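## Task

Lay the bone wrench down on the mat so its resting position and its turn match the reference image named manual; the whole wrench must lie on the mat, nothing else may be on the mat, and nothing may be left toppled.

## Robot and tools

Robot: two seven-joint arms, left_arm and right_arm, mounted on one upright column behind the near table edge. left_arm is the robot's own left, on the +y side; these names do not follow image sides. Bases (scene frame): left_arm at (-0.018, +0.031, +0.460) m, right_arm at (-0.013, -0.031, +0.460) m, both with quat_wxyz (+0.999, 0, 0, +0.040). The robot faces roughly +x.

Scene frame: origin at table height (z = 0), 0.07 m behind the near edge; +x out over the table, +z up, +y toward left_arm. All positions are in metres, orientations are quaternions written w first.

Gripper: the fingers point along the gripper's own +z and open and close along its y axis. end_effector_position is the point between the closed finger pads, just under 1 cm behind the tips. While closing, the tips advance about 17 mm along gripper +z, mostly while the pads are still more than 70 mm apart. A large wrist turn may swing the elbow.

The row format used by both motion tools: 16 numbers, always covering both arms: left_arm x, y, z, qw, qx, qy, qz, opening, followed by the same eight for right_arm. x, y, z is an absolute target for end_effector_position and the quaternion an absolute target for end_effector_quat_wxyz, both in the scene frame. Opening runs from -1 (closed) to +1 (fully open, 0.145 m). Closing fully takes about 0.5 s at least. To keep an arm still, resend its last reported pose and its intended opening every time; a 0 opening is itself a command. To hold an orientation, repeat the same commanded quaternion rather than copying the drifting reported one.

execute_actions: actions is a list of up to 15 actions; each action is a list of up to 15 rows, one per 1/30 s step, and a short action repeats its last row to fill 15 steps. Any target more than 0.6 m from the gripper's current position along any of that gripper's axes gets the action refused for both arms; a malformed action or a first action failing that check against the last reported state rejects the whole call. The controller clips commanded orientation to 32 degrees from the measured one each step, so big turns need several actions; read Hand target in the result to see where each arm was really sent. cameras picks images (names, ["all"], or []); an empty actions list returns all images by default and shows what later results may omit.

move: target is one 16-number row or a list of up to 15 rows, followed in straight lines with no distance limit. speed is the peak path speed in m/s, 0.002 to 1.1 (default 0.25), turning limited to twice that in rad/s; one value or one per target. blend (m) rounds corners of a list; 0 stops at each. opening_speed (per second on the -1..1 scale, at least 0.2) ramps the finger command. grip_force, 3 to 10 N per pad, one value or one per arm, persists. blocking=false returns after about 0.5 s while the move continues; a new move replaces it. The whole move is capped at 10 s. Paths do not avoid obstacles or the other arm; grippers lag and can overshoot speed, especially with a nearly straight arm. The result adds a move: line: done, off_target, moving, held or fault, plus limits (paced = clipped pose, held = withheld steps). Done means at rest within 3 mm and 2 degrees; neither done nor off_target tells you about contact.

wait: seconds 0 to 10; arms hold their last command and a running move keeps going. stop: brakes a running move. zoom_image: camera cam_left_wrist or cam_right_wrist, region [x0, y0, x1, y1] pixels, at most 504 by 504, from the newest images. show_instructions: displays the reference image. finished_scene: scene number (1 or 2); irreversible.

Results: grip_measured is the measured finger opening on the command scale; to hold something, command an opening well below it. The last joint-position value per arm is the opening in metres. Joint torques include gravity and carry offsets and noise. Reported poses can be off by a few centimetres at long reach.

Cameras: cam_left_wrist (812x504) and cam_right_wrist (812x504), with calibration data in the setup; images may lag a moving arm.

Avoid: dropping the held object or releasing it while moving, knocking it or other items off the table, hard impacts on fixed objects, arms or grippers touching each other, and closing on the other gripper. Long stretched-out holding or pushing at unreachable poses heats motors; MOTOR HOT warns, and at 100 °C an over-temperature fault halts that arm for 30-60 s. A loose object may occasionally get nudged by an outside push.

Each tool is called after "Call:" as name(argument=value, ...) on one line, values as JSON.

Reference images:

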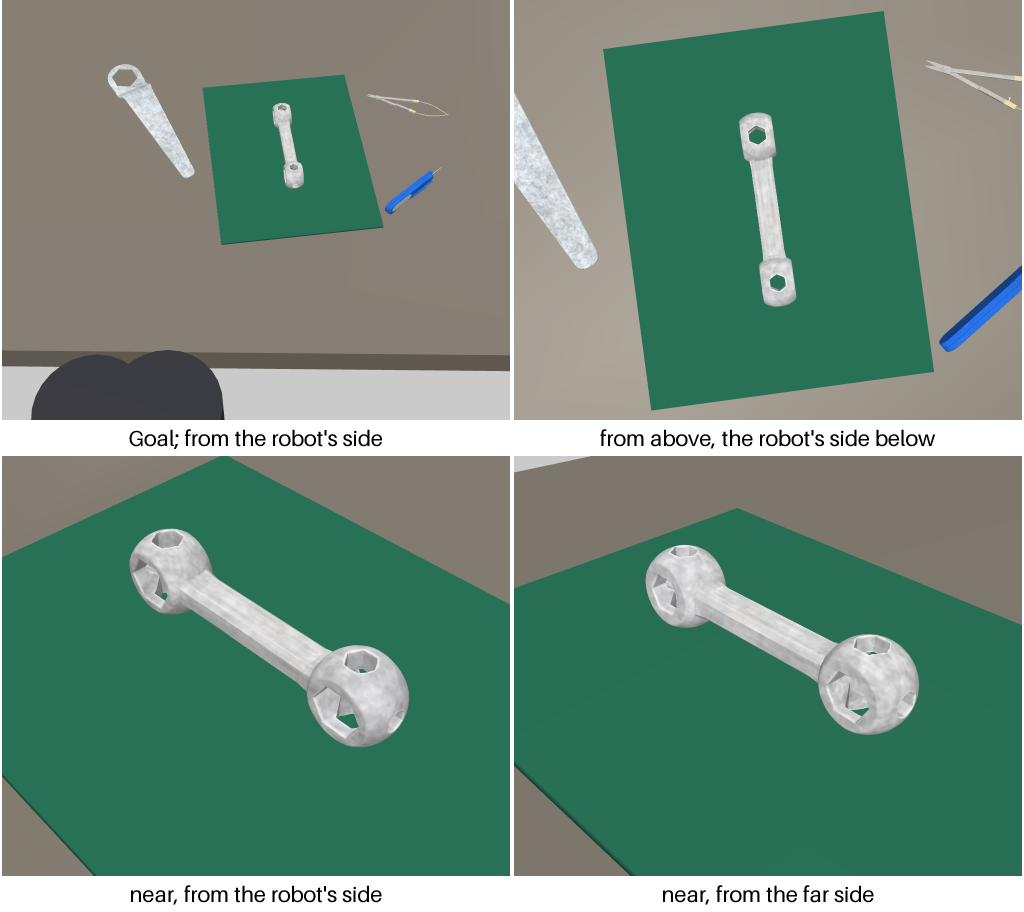

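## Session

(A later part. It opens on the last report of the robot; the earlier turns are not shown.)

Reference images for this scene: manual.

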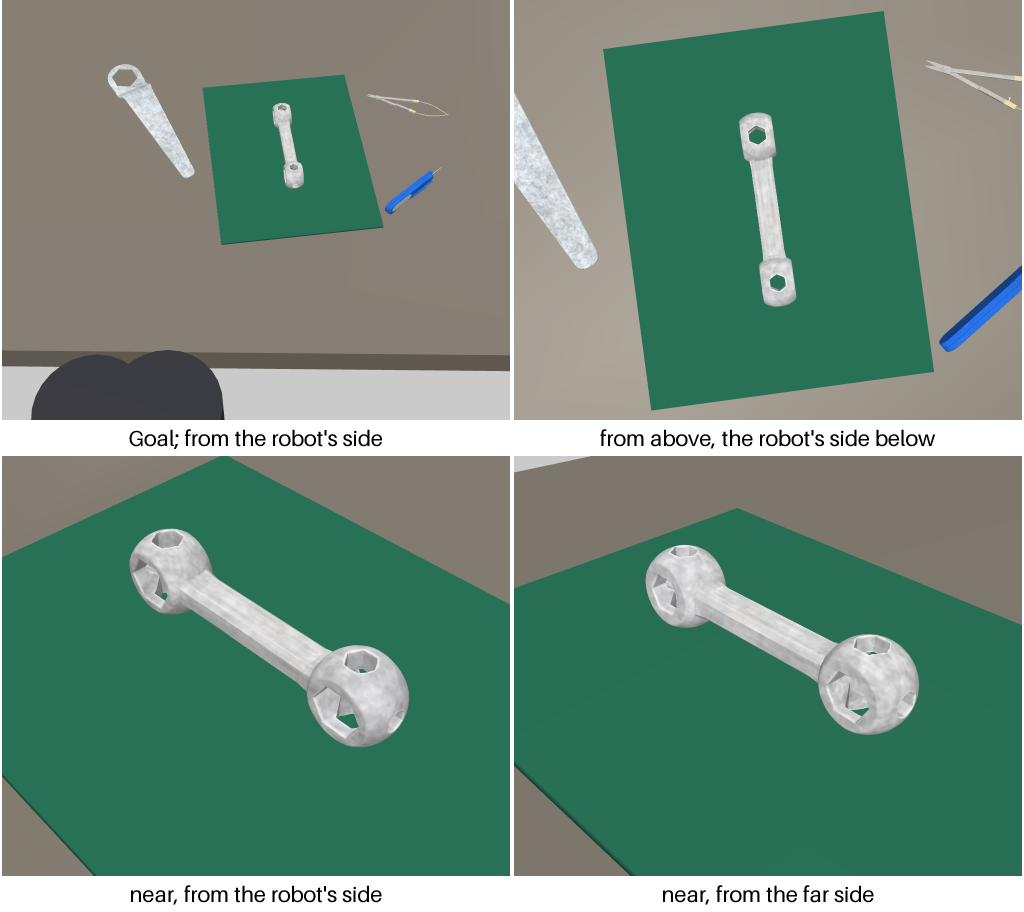

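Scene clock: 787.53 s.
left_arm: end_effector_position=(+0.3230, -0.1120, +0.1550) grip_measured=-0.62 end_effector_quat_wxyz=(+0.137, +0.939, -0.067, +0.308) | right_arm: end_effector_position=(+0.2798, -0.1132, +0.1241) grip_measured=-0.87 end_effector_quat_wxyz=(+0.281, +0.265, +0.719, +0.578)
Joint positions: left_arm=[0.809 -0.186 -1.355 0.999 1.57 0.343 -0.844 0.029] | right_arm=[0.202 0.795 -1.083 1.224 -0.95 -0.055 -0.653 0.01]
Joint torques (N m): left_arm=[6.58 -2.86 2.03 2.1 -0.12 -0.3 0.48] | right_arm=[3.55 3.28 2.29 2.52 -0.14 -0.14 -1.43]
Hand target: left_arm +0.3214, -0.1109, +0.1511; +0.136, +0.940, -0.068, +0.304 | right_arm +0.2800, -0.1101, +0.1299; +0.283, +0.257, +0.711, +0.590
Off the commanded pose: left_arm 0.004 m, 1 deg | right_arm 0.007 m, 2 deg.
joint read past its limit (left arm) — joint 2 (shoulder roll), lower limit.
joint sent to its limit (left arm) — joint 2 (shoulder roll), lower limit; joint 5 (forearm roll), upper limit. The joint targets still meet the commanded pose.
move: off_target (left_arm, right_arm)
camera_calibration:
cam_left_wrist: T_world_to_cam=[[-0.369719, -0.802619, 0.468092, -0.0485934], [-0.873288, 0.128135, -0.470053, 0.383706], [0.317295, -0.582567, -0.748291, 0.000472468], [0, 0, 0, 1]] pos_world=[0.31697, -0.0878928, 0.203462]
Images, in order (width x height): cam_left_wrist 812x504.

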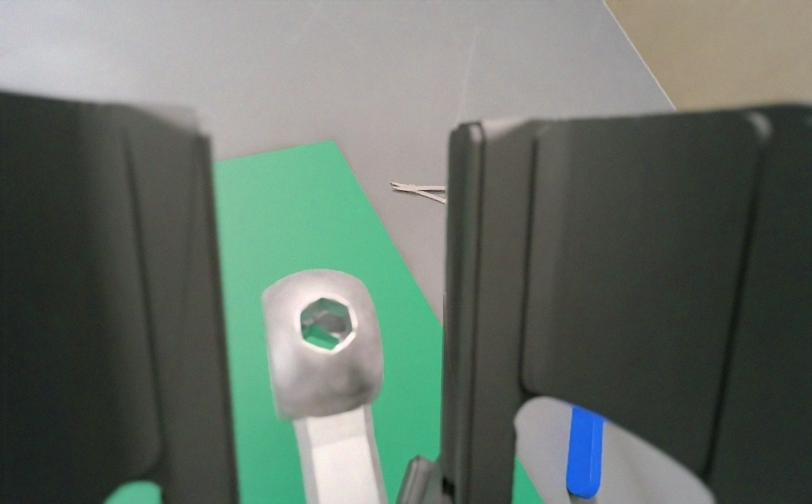

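Call:
move(target=[[0.313,-0.105,0.179,0.132,0.942,-0.066,0.302,-0.62,0.28,-0.11,0.13,0.283,0.257,0.711,0.59,-1],[0.331,-0.1125,0.151,0.132,0.942,-0.066,0.302,-0.62,0.28,-0.11,0.13,0.283,0.257,0.711,0.59,-1],[0.346,-0.1185,0.131,0.132,0.942,-0.066,0.302,-0.62,0.28,-0.11,0.13,0.283,0.257,0.711,0.59,-1]], speed=[0.1,0.06,0.05], blend=[0,0.01,0], cameras=["all"])

Scene clock: 801.27 s.
left_arm: end_effector_position=(+0.3449, -0.1185, +0.1326) grip_measured=-0.62 end_effector_quat_wxyz=(+0.226, +0.908, -0.094, +0.339) | right_arm: end_effector_position=(+0.2789, -0.1113, +0.1268) grip_measured=-0.87 end_effector_quat_wxyz=(+0.281, +0.259, +0.716, +0.585)
Joint positions: left_arm=[0.847 -0.185 -1.49 0.766 1.57 0.192 -0.404 0.029] | right_arm=[0.202 0.795 -1.083 1.226 -0.957 -0.06 -0.668 0.01]
Joint torques (N m): left_arm=[8.69 -2.65 1.96 2.02 -0.05 -0.38 0.5] | right_arm=[3.36 3.26 2.5 2.22 0.09 -0.01 -0.9]
Hand target: left_arm +0.3453, -0.1173, +0.1316; +0.225, +0.908, -0.095, +0.339 | right_arm +0.2800, -0.1101, +0.1299; +0.283, +0.257, +0.711, +0.590
Off the commanded pose: left_arm 0.002 m, 13 deg | right_arm 0.004 m, 1 deg.
joint read past its limit (left arm) — joint 2 (shoulder roll), lower limit.
joint sent to its limit (left arm) — joint 2 (shoulder roll), lower limit; joint 5 (forearm roll), upper limit. The joint targets are off in orientation, not in position.
move: off_target (left_arm, right_arm)
camera_calibration:
cam_left_wrist: T_world_to_cam=[[-0.481295, -0.674651, 0.559644, 0.00620831], [-0.823145, 0.128397, -0.553124, 0.386968], [0.301309, -0.726884, -0.617133, -0.0561014], [0, 0, 0, 1]] pos_world=[0.338423, -0.0862763, 0.175945]
cam_right_wrist: T_world_to_cam=[[0.273452, 0.414433, 0.868026, -0.1355], [0.572101, -0.795527, 0.199592, -0.261827], [0.773256, 0.44202, -0.454636, -0.0470664], [0, 0, 0, 1]] pos_world=[0.223239, -0.131331, 0.148478]

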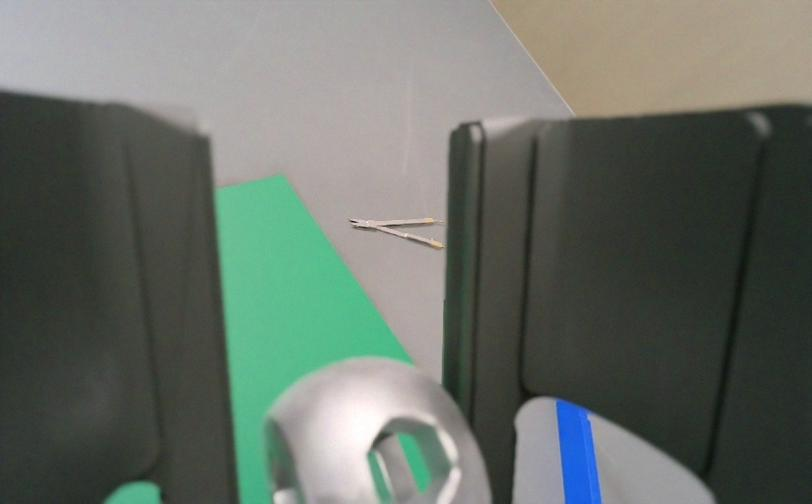

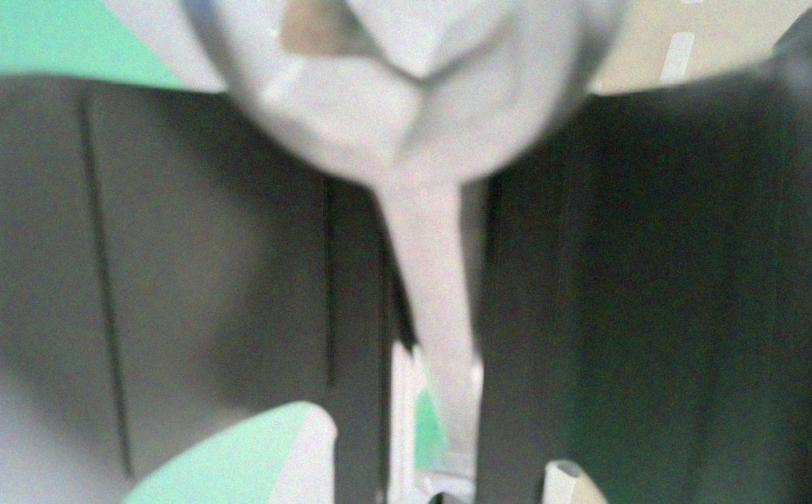

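Call:
move(target=[0.344,-0.068,0.131,0.109,0.949,-0.057,0.291,-0.6,0.278,-0.06,0.13,0.283,0.257,0.711,0.59,-1], speed=0.05, cameras=["cam_left_wrist"])

Scene clock: 811.17 s.
left_arm: end_effector_position=(+0.3454, -0.0697, +0.1329) grip_measured=-0.60 end_effector_quat_wxyz=(+0.111, +0.947, -0.060, +0.294) | right_arm: end_effector_position=(+0.2768, -0.0612, +0.1276) grip_measured=-0.87 end_effector_quat_wxyz=(+0.281, +0.259, +0.713, +0.588)
Joint positions: left_arm=[0.833 -0.112 -1.351 0.913 1.57 0.385 -0.744 0.03] | right_arm=[0.202 0.676 -1.083 1.282 -1.007 0.042 -0.551 0.01]
Joint torques (N m): left_arm=[7.16 -2.15 3.86 3.1 -0.11 -0.15 0.11] | right_arm=[3.86 2.12 2.1 2.86 -0.02 0.05 -0.64]
Hand target: left_arm +0.3440, -0.0679, +0.1309; +0.109, +0.949, -0.057, +0.291 | right_arm +0.2780, -0.0599, +0.1300; +0.283, +0.257, +0.711, +0.590
Off the commanded pose: left_arm 0.003 m, 1 deg | right_arm 0.003 m, 0 deg.
joint sent to its limit (left arm) — joint 5 (forearm roll), upper limit. The joint targets still meet the commanded pose.
move: done
camera_calibration:
cam_left_wrist: T_world_to_cam=[[-0.333595, -0.834368, 0.438799, -0.00690237], [-0.889813, 0.12495, -0.438885, 0.388881], [0.311363, -0.536859, -0.784114, 0.0114516], [0, 0, 0, 1]] pos_world=[0.340163, -0.0482021, 0.182682]
Images, in order (width x height): cam_left_wrist 812x504.

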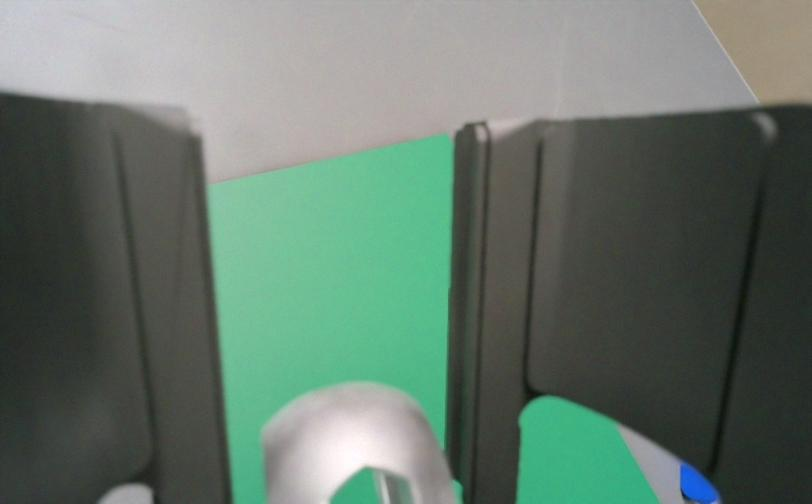

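Call:
move(target=[[0.3385,-0.067,0.130,0.109,0.949,-0.057,0.291,-0.6,0.278,-0.06,0.13,0.283,0.257,0.711,0.59,-1],[0.3385,-0.067,0.130,0.109,0.949,-0.057,0.291,-1,0.278,-0.06,0.13,0.283,0.257,0.711,0.59,-1]], speed=0.03, opening_speed=0.5, cameras=["cam_left_wrist"])

Scene clock: 824.63 s.
left_arm: end_effector_position=(+0.3397, -0.0688, +0.1322) grip_measured=-0.73 end_effector_quat_wxyz=(+0.111, +0.948, -0.059, +0.294) | right_arm: end_effector_position=(+0.2768, -0.0610, +0.1277) grip_measured=-0.87 end_effector_quat_wxyz=(+0.281, +0.259, +0.713, +0.588)
Joint positions: left_arm=[0.817 -0.094 -1.351 0.955 1.57 0.379 -0.767 0.02] | right_arm=[0.202 0.676 -1.083 1.282 -1.007 0.043 -0.551 0.01]
Joint torques (N m): left_arm=[7.11 -2.12 3.34 2.86 -0.12 -0.22 0.14] | right_arm=[3.86 2.23 2.1 2.8 -0.03 0.04 -0.64]
Hand target: left_arm +0.3385, -0.0669, +0.1299; +0.109, +0.949, -0.057, +0.291 | right_arm +0.2780, -0.0600, +0.1300; +0.283, +0.257, +0.711, +0.590
Off the commanded pose: left_arm 0.003 m, 0 deg | right_arm 0.003 m, 0 deg.
joint sent to its limit (left arm) — joint 5 (forearm roll), upper limit. The joint targets still meet the commanded pose.
move: done
camera_calibration:
cam_left_wrist: T_world_to_cam=[[-0.332685, -0.833962, 0.44026, -0.00822112], [-0.890602, 0.124341, -0.437456, 0.383407], [0.31008, -0.537631, -0.784094, 0.01344], [0, 0, 0, 1]] pos_world=[0.334561, -0.0473034, 0.181882]
Images, in order (width x height): cam_left_wrist 812x504.

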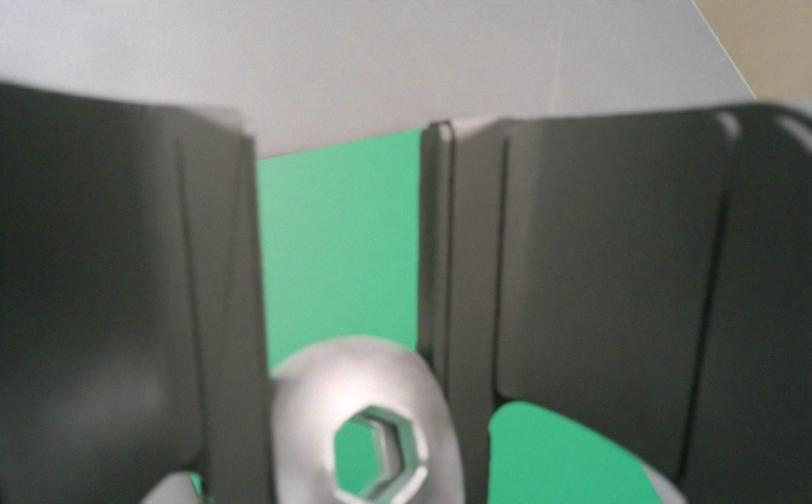

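Call:
move(target=[[0.3385,-0.067,0.085,0.109,0.949,-0.057,0.291,-1,0.278,-0.06,0.085,0.283,0.257,0.711,0.59,-1],[0.3385,-0.067,0.085,0.109,0.949,-0.057,0.291,-1,0.278,-0.06,0.085,0.283,0.257,0.711,0.59,-0.6]], speed=0.05, opening_speed=0.4, cameras=["all"])

Scene clock: 833.60 s.
left_arm: end_effector_position=(+0.3388, -0.0682, +0.0864) grip_measured=-0.74 end_effector_quat_wxyz=(+0.111, +0.948, -0.056, +0.293) | right_arm: end_effector_position=(+0.2762, -0.0595, +0.0828) grip_measured=-0.60 end_effector_quat_wxyz=(+0.280, +0.259, +0.714, +0.588)
Joint positions: left_arm=[0.795 -0.185 -1.477 0.673 1.57 0.262 -0.565 0.02] | right_arm=[0.219 0.5 -1.084 0.936 -1.073 -0.033 -0.719 0.03]
Joint torques (N m): left_arm=[8.27 -2.73 1.68 2.03 -0.09 -0.2 0.34] | right_arm=[4.02 2.12 1.83 1.76 0.05 0 -0.84]
Hand target: left_arm +0.3384, -0.0670, +0.0851; +0.110, +0.949, -0.057, +0.291 | right_arm +0.2781, -0.0601, +0.0850; +0.283, +0.257, +0.711, +0.590
Off the commanded pose: left_arm 0.002 m, 0 deg | right_arm 0.003 m, 1 deg.
joint read past its limit (left arm) — joint 2 (shoulder roll), lower limit.
joint sent to its limit (left arm) — joint 2 (shoulder roll), lower limit; joint 5 (forearm roll), upper limit. The joint targets still meet the commanded pose.
move: done; target 2's new opening was sent with right_arm's hand 0.004 m and 1 deg from that target
camera_calibration:
cam_left_wrist: T_world_to_cam=[[-0.326427, -0.835097, 0.442784, 0.00970125], [-0.892639, 0.118286, -0.434976, 0.362588], [0.310872, -0.537234, -0.784052, -0.0219891], [0, 0, 0, 1]] pos_world=[0.333663, -0.0466009, 0.136181]
cam_right_wrist: T_world_to_cam=[[0.272049, 0.408992, 0.871042, -0.118184], [0.573456, -0.795799, 0.194557, -0.210229], [0.772746, 0.446576, -0.451036, -0.0877834], [0, 0, 0, 1]] pos_world=[0.220543, -0.0797615, 0.104251]

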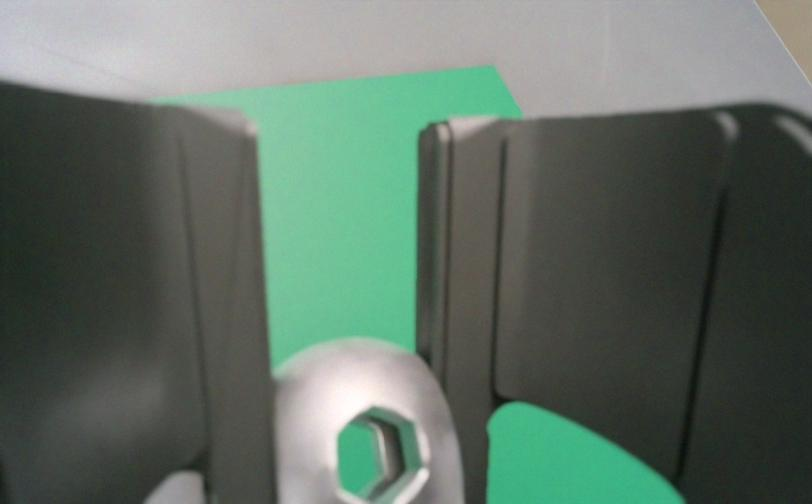

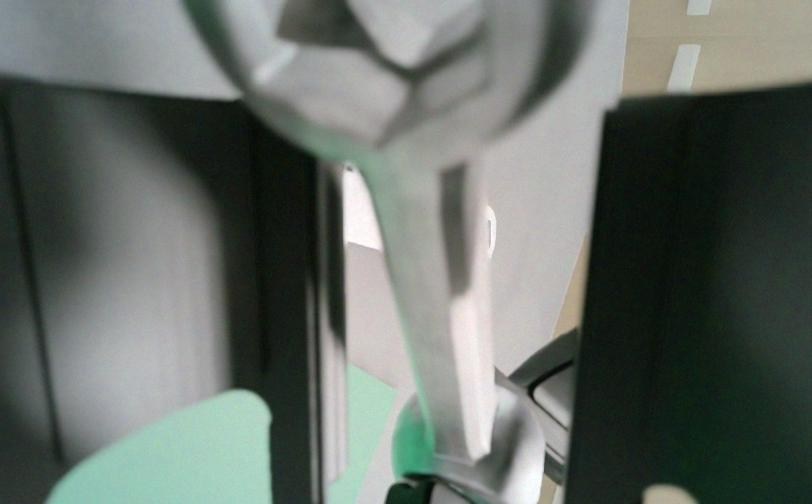

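Call:
move(target=[[0.3385,-0.067,0.085,0.109,0.949,-0.057,0.291,-1,0.193,-0.143,0.105,0.283,0.257,0.711,0.59,-0.6],[0.3385,-0.067,0.085,0.109,0.949,-0.057,0.291,-1,0.19,-0.25,0.15,0.283,0.257,0.711,0.59,-0.6]], speed=[0.07,0.2], cameras=["all"])

Scene clock: 841.40 s.
left_arm: end_effector_position=(+0.3386, -0.0692, +0.0867) grip_measured=-0.74 end_effector_quat_wxyz=(+0.113, +0.948, -0.057, +0.292) | right_arm: end_effector_position=(+0.1897, -0.2504, +0.1490) grip_measured=-0.60 end_effector_quat_wxyz=(+0.283, +0.257, +0.713, +0.587)
Joint positions: left_arm=[0.795 -0.186 -1.477 0.673 1.57 0.262 -0.561 0.02] | right_arm=[-0.188 1.167 -0.971 1.172 -0.937 -0.179 -1.185 0.03]
Joint torques (N m): left_arm=[8.19 -2.55 1.72 2.03 -0.09 -0.23 0.24] | right_arm=[0.59 6.05 1.57 0.06 0.17 -0.11 -0.79]
Hand target: left_arm +0.3384, -0.0669, +0.0851; +0.110, +0.949, -0.057, +0.291 | right_arm +0.1900, -0.2500, +0.1500; +0.283, +0.257, +0.711, +0.590
Off the commanded pose: left_arm 0.003 m, 1 deg | right_arm 0.001 m, 0 deg.
joint read past its limit (left arm) — joint 2 (shoulder roll), lower limit.
joint sent to its limit (left arm) — joint 2 (shoulder roll), lower limit; joint 5 (forearm roll), upper limit. The joint targets still meet the commanded pose.
move: done
camera_calibration:
cam_left_wrist: T_world_to_cam=[[-0.328615, -0.832585, 0.445887, 0.00937336], [-0.89238, 0.119101, -0.435284, 0.362631], [0.309306, -0.540941, -0.782121, -0.0222258], [0, 0, 0, 1]] pos_world=[0.33356, -0.0474084, 0.136285]
cam_right_wrist: T_world_to_cam=[[0.267182, 0.410763, 0.871716, -0.0730152], [0.571112, -0.796112, 0.200091, -0.325873], [0.776173, 0.444387, -0.447298, 0.0925046], [0, 0, 0, 1]] pos_world=[0.133819, -0.270547, 0.17023]

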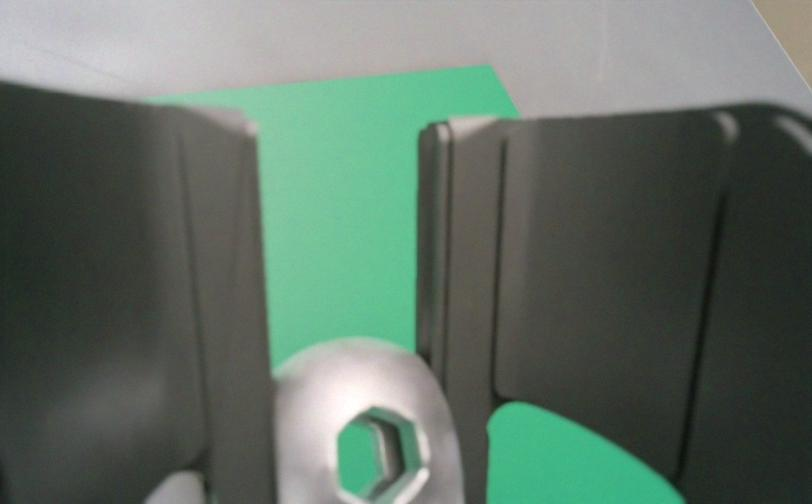

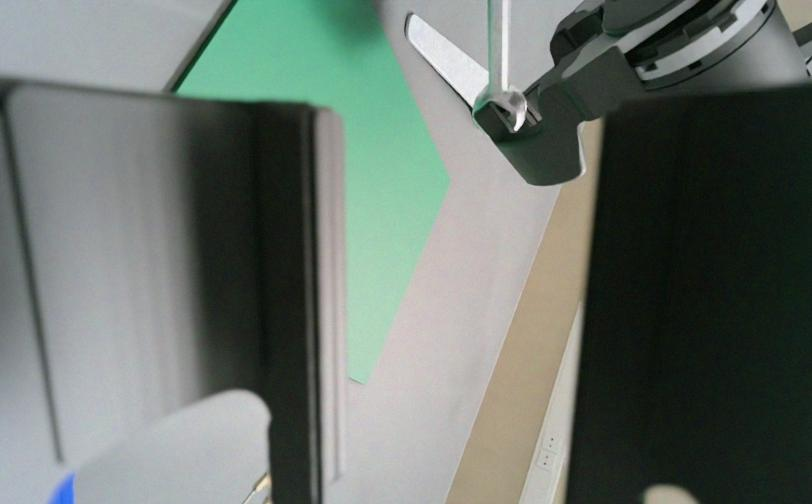

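Call:
move(target=[[0.355,-0.072,0.07,-0.021,0.951,0.066,0.3,-1,0.19,-0.25,0.15,0.283,0.257,0.711,0.59,-0.6]], speed=[0.1], cameras=["all"])

Scene clock: 866.00 s.
left_arm: end_effector_position=(+0.3519, -0.0693, +0.0752) grip_measured=-0.74 end_effector_quat_wxyz=(+0.207, +0.914, -0.025, +0.347) | right_arm: end_effector_position=(+0.1897, -0.2504, +0.1490) grip_measured=-0.60 end_effector_quat_wxyz=(+0.283, +0.257, +0.713, +0.587)
Joint positions: left_arm=[0.751 -0.185 -1.501 0.515 1.57 0.047 -0.24 0.02] | right_arm=[-0.188 1.167 -0.971 1.172 -0.937 -0.179 -1.185 0.03]
Joint torques (N m): left_arm=[7.05 -2.62 2.81 1.85 -0.01 -0.42 0.54] | right_arm=[0.59 6.05 1.57 0.06 0.18 -0.11 -0.8]
Hand target: left_arm +0.3512, -0.0687, +0.0739; +0.210, +0.914, -0.022, +0.346 | right_arm +0.1900, -0.2500, +0.1500; +0.283, +0.257, +0.711, +0.590
Off the commanded pose: left_arm 0.007 m, 29 deg | right_arm 0.001 m, 0 deg.
joint read past its limit (left arm) — joint 2 (shoulder roll), lower limit.
joint sent to its limit (left arm) — joint 2 (shoulder roll), lower limit; joint 5 (forearm roll), upper limit. The joint targets are off in position and orientation.
move: off_target (left_arm)
camera_calibration:
cam_left_wrist: T_world_to_cam=[[-0.37172, -0.729363, 0.574329, 0.0314745], [-0.841272, 0.00306086, -0.540604, 0.35148], [0.392539, -0.68412, -0.61473, -0.0871741], [0, 0, 0, 1]] pos_world=[0.341609, -0.037757, 0.118346]
cam_right_wrist: T_world_to_cam=[[0.267182, 0.410763, 0.871716, -0.0730152], [0.571112, -0.796112, 0.200091, -0.325873], [0.776173, 0.444387, -0.447298, 0.0925046], [0, 0, 0, 1]] pos_world=[0.133819, -0.270547, 0.17023]

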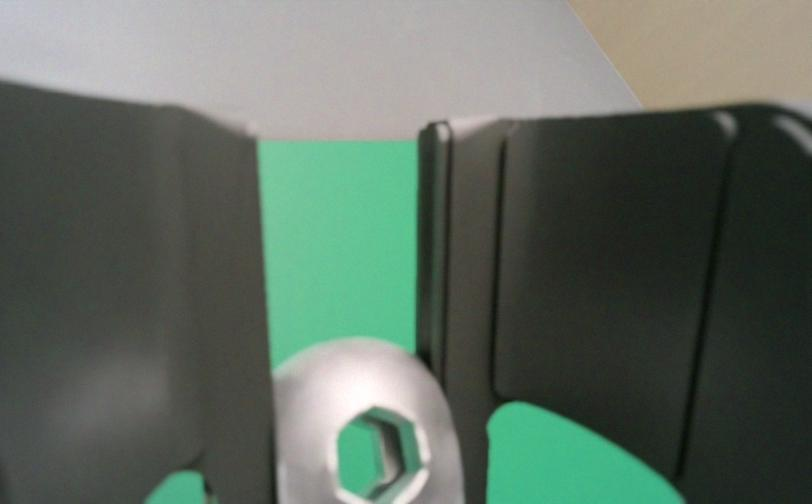

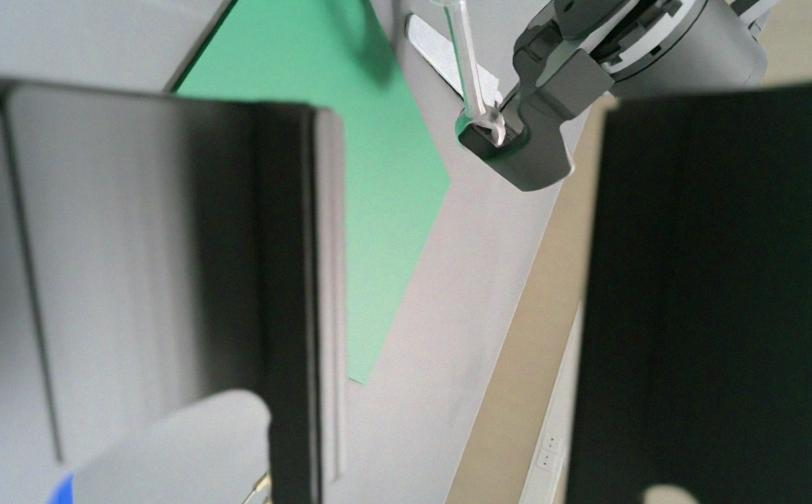

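Call:
move(target=[[0.345,-0.085,0.06,0.026,0.95,-0.083,0.3,-1,0.19,-0.25,0.15,0.283,0.257,0.711,0.59,-0.6]], speed=[0.1], cameras=["cam_right_wrist"])

Scene clock: 884.27 s.
left_arm: end_effector_position=(+0.3401, -0.0777, +0.0697) grip_measured=-0.74 end_effector_quat_wxyz=(+0.191, +0.906, -0.126, +0.355) | right_arm: end_effector_position=(+0.1897, -0.2504, +0.1490) grip_measured=-0.60 end_effector_quat_wxyz=(+0.283, +0.257, +0.713, +0.587)
Joint positions: left_arm=[0.743 -0.185 -1.559 0.522 1.424 0.08 -0.194 0.02] | right_arm=[-0.188 1.167 -0.971 1.172 -0.937 -0.179 -1.185 0.03]
Joint torques (N m): left_arm=[6.87 -2.65 1.44 2.45 -0.08 -0.33 0.47] | right_arm=[0.59 6.05 1.57 0.06 0.17 -0.11 -0.8]
Hand target: left_arm +0.3375, -0.0783, +0.0678; +0.193, +0.906, -0.129, +0.352 | right_arm +0.1900, -0.2500, +0.1500; +0.283, +0.257, +0.711, +0.590
Off the commanded pose: left_arm 0.013 m, 21 deg | right_arm 0.001 m, 0 deg.
joint read past its limit (left arm) — joint 2 (shoulder roll), lower limit.
joint sent to its limit (left arm) — joint 2 (shoulder roll), lower limit; joint 3 (upper arm roll), lower limit. The joint targets are off in position and orientation.
move: off_target (left_arm)
camera_calibration:
cam_right_wrist: T_world_to_cam=[[0.267182, 0.410763, 0.871716, -0.0730152], [0.571112, -0.796112, 0.200091, -0.325873], [0.776173, 0.444387, -0.447298, 0.0925046], [0, 0, 0, 1]] pos_world=[0.133819, -0.270547, 0.17023]
Images, in order (width x height): cam_right_wrist 812x504.

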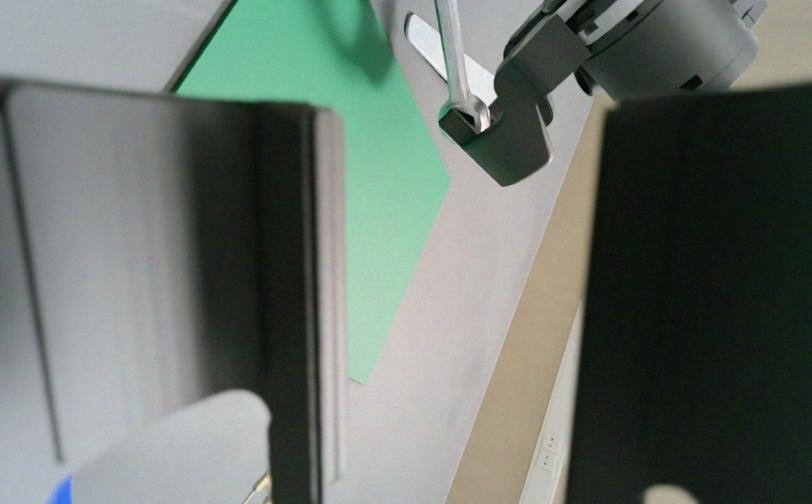

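Call:
move(target=[[0.335,-0.055,0.1,0.109,0.949,-0.057,0.291,-1,0.19,-0.25,0.15,0.283,0.257,0.711,0.59,-0.6],[0.335,-0.06,0.04,0.109,0.949,-0.057,0.291,-1,0.19,-0.25,0.15,0.283,0.257,0.711,0.59,-0.6]], speed=[0.1,0.08], cameras=["all"])

Scene clock: 895.63 s.
left_arm: end_effector_position=(+0.3322, -0.0563, +0.0456) grip_measured=-0.74 end_effector_quat_wxyz=(+0.180, +0.927, -0.072, +0.320) | right_arm: end_effector_position=(+0.1897, -0.2504, +0.1490) grip_measured=-0.60 end_effector_quat_wxyz=(+0.283, +0.257, +0.713, +0.587)
Joint positions: left_arm=[0.713 -0.183 -1.559 0.453 1.519 0.087 -0.192 0.02] | right_arm=[-0.188 1.167 -0.971 1.172 -0.937 -0.179 -1.185 0.03]
Joint torques (N m): left_arm=[7.03 -2.89 1.47 1.68 -0.07 -0.41 0.49] | right_arm=[0.59 6.08 1.55 0.08 0.17 -0.11 -0.8]
Hand target: left_arm +0.3309, -0.0567, +0.0445; +0.181, +0.927, -0.074, +0.320 | right_arm +0.1900, -0.2500, +0.1500; +0.283, +0.257, +0.711, +0.590
Off the commanded pose: left_arm 0.007 m, 9 deg | right_arm 0.001 m, 0 deg.
joint sent to its limit (left arm) — joint 2 (shoulder roll), lower limit. The joint targets are off in position and orientation.
move: off_target (left_arm)
camera_calibration:
cam_left_wrist: T_world_to_cam=[[-0.409222, -0.748115, 0.52236, 0.0644111], [-0.856059, 0.116682, -0.503536, 0.328408], [0.315753, -0.653229, -0.68818, -0.0581665], [0, 0, 0, 1]] pos_world=[0.325861, -0.0281284, 0.0916903]
cam_right_wrist: T_world_to_cam=[[0.267182, 0.410763, 0.871716, -0.0730152], [0.571112, -0.796112, 0.200091, -0.325873], [0.776173, 0.444387, -0.447298, 0.0925046], [0, 0, 0, 1]] pos_world=[0.133819, -0.270547, 0.17023]

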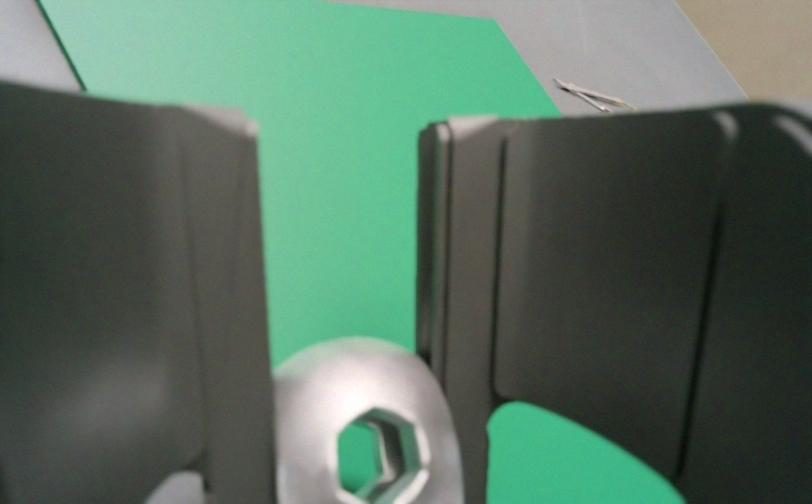

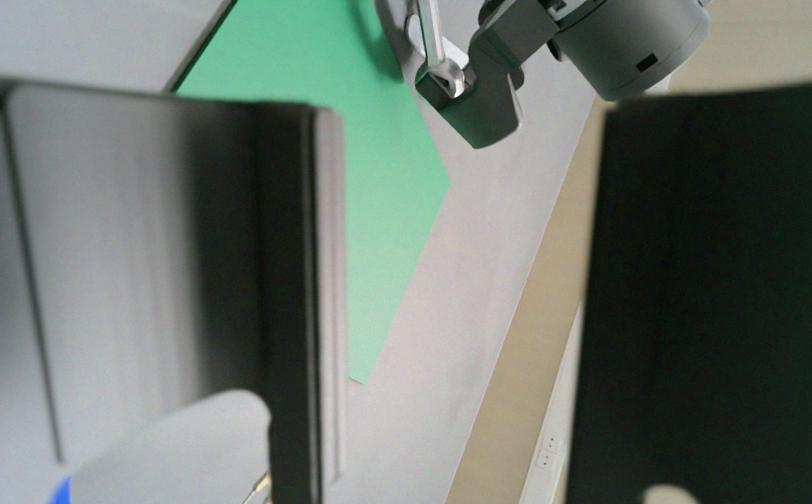

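Call:
move(target=[[0.33,-0.03,0.10,0.090,0.909,-0.286,0.287,-1,0.19,-0.25,0.15,0.283,0.257,0.711,0.59,-0.6],[0.33,-0.045,0.06,0.090,0.909,-0.286,0.287,-1,0.19,-0.25,0.15,0.283,0.257,0.711,0.59,-0.6]], speed=[0.12,0.08], cameras=["cam_right_wrist"])

Scene clock: 931.10 s.
left_arm: end_effector_position=(+0.3310, -0.0450, +0.0611) grip_measured=-0.74 end_effector_quat_wxyz=(+0.089, +0.910, -0.285, +0.288) | right_arm: end_effector_position=(+0.1897, -0.2504, +0.1490) grip_measured=-0.60 end_effector_quat_wxyz=(+0.283, +0.257, +0.713, +0.587)
Joint positions: left_arm=[0.792 -0.098 -1.559 0.645 1.17 0.402 -0.207 0.02] | right_arm=[-0.188 1.167 -0.971 1.172 -0.937 -0.179 -1.185 0.03]
Joint torques (N m): left_arm=[7.87 -2.33 2.02 1.74 -0.08 -0.38 0.33] | right_arm=[0.59 6.05 1.55 0.05 0.17 -0.11 -0.8]
Hand target: left_arm +0.3301, -0.0448, +0.0600; +0.090, +0.910, -0.286, +0.287 | right_arm +0.1900, -0.2500, +0.1500; +0.283, +0.257, +0.711, +0.590
Off the commanded pose: left_arm 0.001 m, 0 deg | right_arm 0.001 m, 0 deg.
move: done
camera_calibration:
cam_right_wrist: T_world_to_cam=[[0.267182, 0.410763, 0.871716, -0.0730152], [0.571112, -0.796112, 0.200091, -0.325873], [0.776173, 0.444387, -0.447298, 0.0925046], [0, 0, 0, 1]] pos_world=[0.133819, -0.270547, 0.17023]
Images, in order (width x height): cam_right_wrist 812x504.

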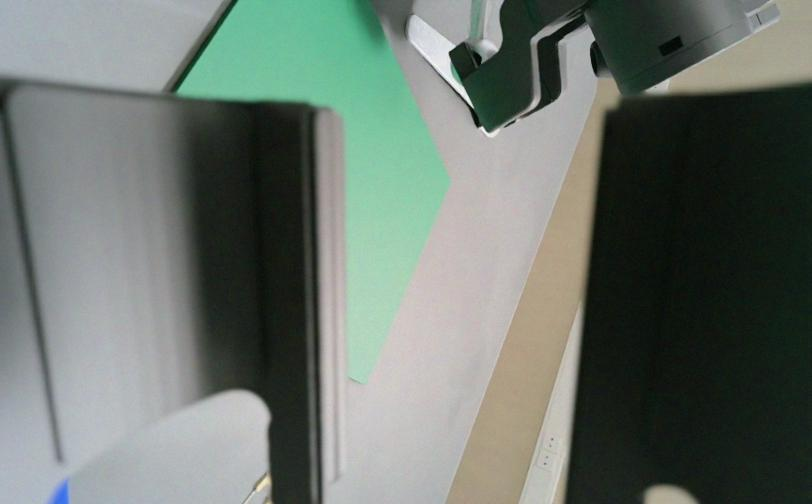

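Call:
move(target=[[0.33,-0.10,0.055,0.090,0.909,-0.286,0.287,-1,0.16,-0.32,0.18,0.283,0.257,0.711,0.59,-0.6]], speed=[0.08], cameras=["cam_left_wrist"])

Scene clock: 940.37 s.
left_arm: end_effector_position=(+0.3233, -0.0910, +0.0654) grip_measured=-0.74 end_effector_quat_wxyz=(+0.166, +0.871, -0.290, +0.360) | right_arm: end_effector_position=(+0.1600, -0.3199, +0.1787) grip_measured=-0.60 end_effector_quat_wxyz=(+0.284, +0.258, +0.712, +0.588)
Joint positions: left_arm=[0.726 -0.185 -1.559 0.542 1.095 0.156 -0.094 0.02] | right_arm=[-0.315 1.291 -0.97 1.002 -0.916 -0.286 -1.485 0.03]
Joint torques (N m): left_arm=[6.79 -2.84 2.21 2.29 -0.03 -0.48 0.37] | right_arm=[-0.22 7.77 1.06 -0.85 0.16 -0.13 -0.8]
Hand target: left_arm +0.3216, -0.0913, +0.0642; +0.169, +0.871, -0.291, +0.359 | right_arm +0.1600, -0.3200, +0.1800; +0.283, +0.257, +0.711, +0.590
Off the commanded pose: left_arm 0.015 m, 13 deg | right_arm 0.001 m, 0 deg.
joint read past its limit (left arm) — joint 2 (shoulder roll), lower limit.
joint sent to its limit (left arm) — joint 2 (shoulder roll), lower limit. The joint targets are off in position and orientation.
move: off_target (left_arm)
camera_calibration:
cam_left_wrist: T_world_to_cam=[[-0.755426, -0.574932, 0.3143, 0.165738], [-0.626316, 0.492664, -0.604161, 0.301276], [0.192507, -0.65325, -0.73226, -0.0215742], [0, 0, 0, 1]] pos_world=[0.31805, -0.0672333, 0.11413]
Images, in order (width x height): cam_left_wrist 812x504.

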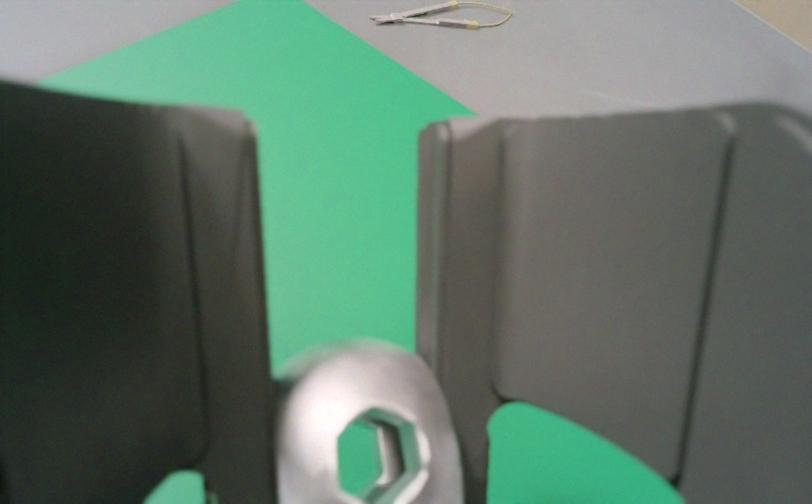

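Call:
move(target=[[0.30,-0.03,0.10,0.090,0.909,-0.286,0.287,-1,0.16,-0.32,0.18,0.283,0.257,0.711,0.59,-0.6],[0.27,-0.022,0.045,0.090,0.909,-0.286,0.287,-1,0.16,-0.32,0.18,0.283,0.257,0.711,0.59,-0.6]], speed=[0.12,0.08], cameras=["all"])

Scene clock: 966.90 s.
left_arm: end_effector_position=(+0.2705, -0.0209, +0.0452) grip_measured=-0.74 end_effector_quat_wxyz=(+0.088, +0.910, -0.284, +0.287) | right_arm: end_effector_position=(+0.1600, -0.3199, +0.1787) grip_measured=-0.60 end_effector_quat_wxyz=(+0.284, +0.258, +0.712, +0.588)
Joint positions: left_arm=[0.641 0.14 -1.558 1.045 1.138 0.377 -0.411 0.02] | right_arm=[-0.315 1.291 -0.97 1.002 -0.916 -0.286 -1.485 0.03]
Joint torques (N m): left_arm=[6.61 -2.1 2.51 2.29 -0.13 -0.37 0.32] | right_arm=[-0.25 7.77 1.05 -0.87 0.17 -0.13 -0.8]
Hand target: left_arm +0.2700, -0.0220, +0.0451; +0.090, +0.910, -0.286, +0.287 | right_arm +0.1600, -0.3200, +0.1800; +0.283, +0.257, +0.711, +0.590
Off the commanded pose: left_arm 0.001 m, 0 deg | right_arm 0.001 m, 0 deg.
move: done
camera_calibration:
cam_left_wrist: T_world_to_cam=[[-0.680995, -0.677939, 0.276848, 0.151932], [-0.718569, 0.545804, -0.430994, 0.2398], [0.141083, -0.492439, -0.858836, 0.0425463], [0, 0, 0, 1]] pos_world=[0.269775, -0.00693216, 0.0978308]
cam_right_wrist: T_world_to_cam=[[0.266659, 0.407535, 0.873389, -0.0637339], [0.568965, -0.798009, 0.198648, -0.370204], [0.777928, 0.443956, -0.444669, 0.158784], [0, 0, 0, 1]] pos_world=[0.104106, -0.339946, 0.199811]

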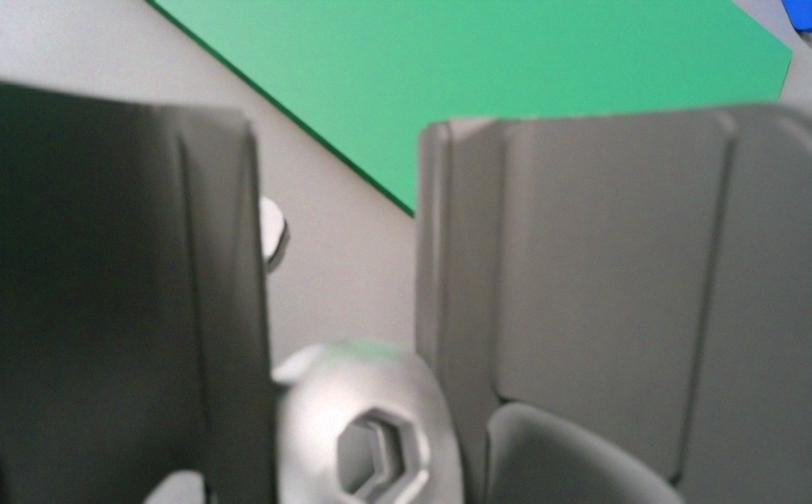

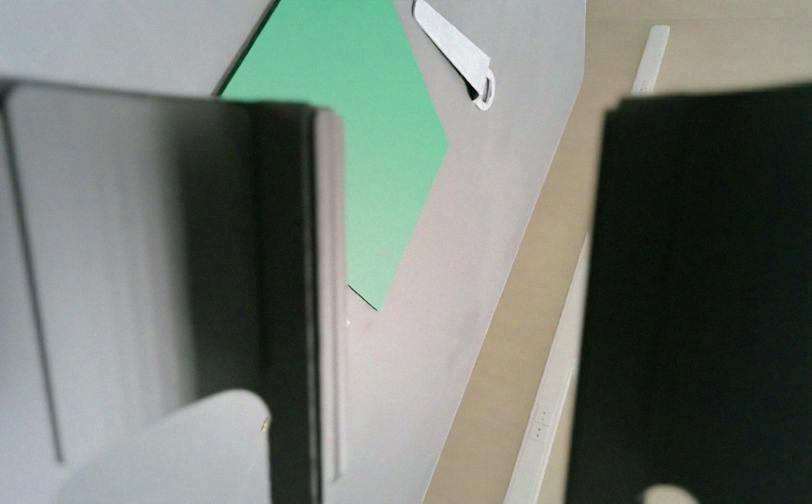

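Call:
move(target=[[0.258,-0.02,0.045,0.090,0.909,-0.286,0.287,-1,0.16,-0.32,0.18,0.283,0.257,0.711,0.59,-0.6],[0.258,-0.02,0.0215,0.090,0.909,-0.286,0.287,-1,0.16,-0.32,0.18,0.283,0.257,0.711,0.59,-0.6]], speed=[0.08,0.03], cameras=["cam_left_wrist"])

Scene clock: 976.83 s.
left_arm: end_effector_position=(+0.2648, -0.0230, +0.0285) grip_measured=-0.74 end_effector_quat_wxyz=(+0.090, +0.906, -0.285, +0.301) | right_arm: end_effector_position=(+0.1600, -0.3199, +0.1787) grip_measured=-0.60 end_effector_quat_wxyz=(+0.284, +0.258, +0.712, +0.588)
Joint positions: left_arm=[0.59 0.106 -1.558 0.953 1.069 0.297 -0.368 0.02] | right_arm=[-0.315 1.291 -0.97 1.002 -0.916 -0.286 -1.485 0.03]
Joint torques (N m): left_arm=[3.34 -1.38 1.94 1.11 0.05 -0.02 0.41] | right_arm=[-0.22 7.77 1.06 -0.87 0.17 -0.13 -0.8]
Hand target: left_arm +0.2580, -0.0201, +0.0218; +0.090, +0.910, -0.286, +0.287 | right_arm +0.1600, -0.3200, +0.1800; +0.283, +0.257, +0.711, +0.590
Off the commanded pose: left_arm 0.010 m, 2 deg | right_arm 0.001 m, 0 deg.
joint sent to its limit (left arm) — joint 3 (upper arm roll), lower limit. The joint targets still meet the commanded pose.
move: off_target (left_arm)
camera_calibration:
cam_left_wrist: T_world_to_cam=[[-0.689916, -0.67269, 0.267402, 0.154051], [-0.705519, 0.542158, -0.456407, 0.226898], [0.162046, -0.50354, -0.848639, 0.0219103], [0, 0, 0, 1]] pos_world=[0.262813, -0.00835297, 0.0809581]
Images, in order (width x height): cam_left_wrist 812x504.

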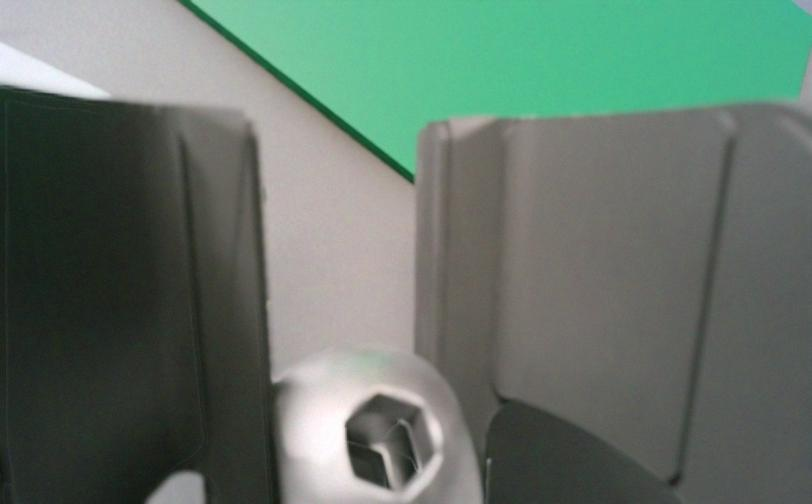

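Call:
move(target=[[0.262,-0.022,0.021,0.090,0.909,-0.286,0.287,-1,0.16,-0.32,0.18,0.283,0.257,0.711,0.59,-0.6],[0.262,-0.022,0.021,0.090,0.909,-0.286,0.287,-0.6,0.16,-0.32,0.18,0.283,0.257,0.711,0.59,-0.6],[0.262,-0.022,0.021,0.090,0.909,-0.286,0.287,-0.45,0.16,-0.32,0.18,0.283,0.257,0.711,0.59,-0.6]], speed=[0.02,0.02,0.02], opening_speed=0.2, cameras=["cam_left_wrist"])

Scene clock: 996.53 s.
left_arm: end_effector_position=(+0.2731, -0.0181, +0.0281) grip_measured=-0.46 end_effector_quat_wxyz=(+0.078, +0.906, -0.284, +0.302) | right_arm: end_effector_position=(+0.1600, -0.3199, +0.1787) grip_measured=-0.60 end_effector_quat_wxyz=(+0.284, +0.258, +0.712, +0.588)
Joint positions: left_arm=[0.597 0.095 -1.543 0.92 1.052 0.308 -0.362 0.041] | right_arm=[-0.315 1.291 -0.97 1.002 -0.916 -0.286 -1.485 0.03]
Joint torques (N m): left_arm=[2.04 -2.86 1.5 1.52 0.17 -0.2 0.7] | right_arm=[-0.22 7.77 1.06 -0.87 0.16 -0.12 -0.8]
Hand target: left_arm +0.2619, -0.0219, +0.0214; +0.090, +0.910, -0.286, +0.287 | right_arm +0.1600, -0.3200, +0.1800; +0.283, +0.257, +0.711, +0.590
Off the commanded pose: left_arm 0.014 m, 2 deg | right_arm 0.001 m, 0 deg.
move: off_target (left_arm); target 2's new opening was sent with left_arm's hand 0.008 m and 1 deg from that target; target 3's new opening was sent with left_arm's hand 0.010 m and 2 deg from that target
camera_calibration:
cam_left_wrist: T_world_to_cam=[[-0.686, -0.684569, 0.246515, 0.162458], [-0.706284, 0.545106, -0.451688, 0.229991], [0.174835, -0.483967, -0.857443, 0.0197134], [0, 0, 0, 1]] pos_world=[0.270438, -0.00461532, 0.0807392]
Images, in order (width x height): cam_left_wrist 812x504.

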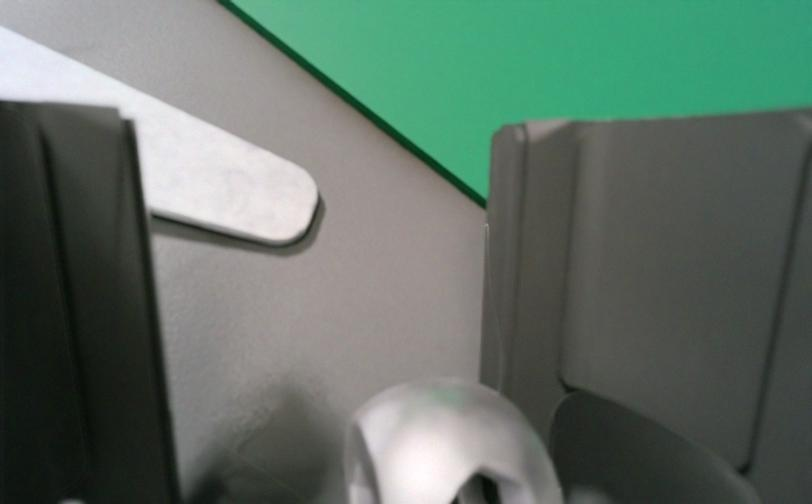

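Call:
move(target=[[0.2731,-0.0181,0.029,0.078,0.906,-0.284,0.302,-0.1,0.16,-0.32,0.18,0.283,0.257,0.711,0.59,-0.6]], speed=[0.02], opening_speed=0.3, cameras=["cam_left_wrist"])

Scene clock: 1011.47 s.
left_arm: end_effector_position=(+0.2738, -0.0179, +0.0291) grip_measured=-0.10 end_effector_quat_wxyz=(+0.078, +0.907, -0.283, +0.303) | right_arm: end_effector_position=(+0.1600, -0.3199, +0.1787) grip_measured=-0.60 end_effector_quat_wxyz=(+0.284, +0.258, +0.712, +0.588)
Joint positions: left_arm=[0.595 0.097 -1.535 0.925 1.048 0.311 -0.365 0.068] | right_arm=[-0.315 1.291 -0.97 1.002 -0.916 -0.286 -1.485 0.03]
Joint torques (N m): left_arm=[6.4 -1.75 2.47 2.88 -0.09 -0.21 0.19] | right_arm=[-0.22 7.77 1.06 -0.87 0.16 -0.12 -0.8]
Hand target: left_arm +0.2731, -0.0182, +0.0290; +0.078, +0.907, -0.284, +0.302 | right_arm +0.1600, -0.3200, +0.1800; +0.283, +0.257, +0.711, +0.590
Off the commanded pose: left_arm 0.001 m, 0 deg | right_arm 0.001 m, 0 deg.
move: done
camera_calibration:
cam_left_wrist: T_world_to_cam=[[-0.684341, -0.68647, 0.245839, 0.162293], [-0.70714, 0.54258, -0.453386, 0.231052], [0.177849, -0.484113, -0.85674, 0.0197063], [0, 0, 0, 1]] pos_world=[0.270945, -0.00441491, 0.081741]
Images, in order (width x height): cam_left_wrist 812x504.

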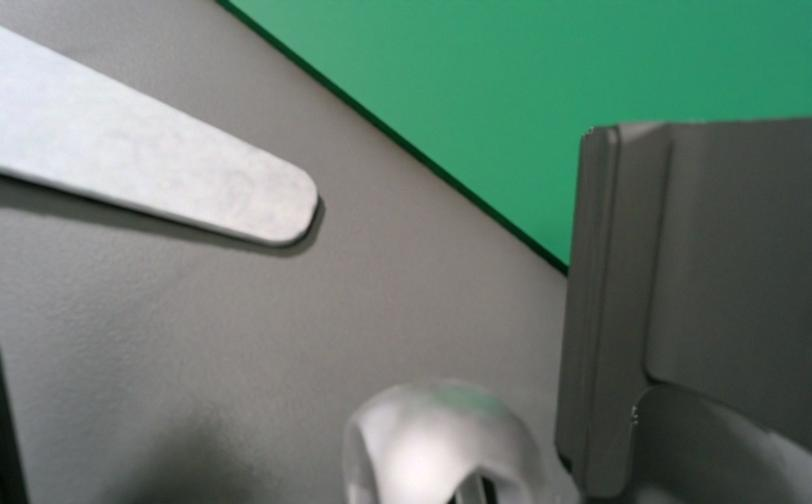

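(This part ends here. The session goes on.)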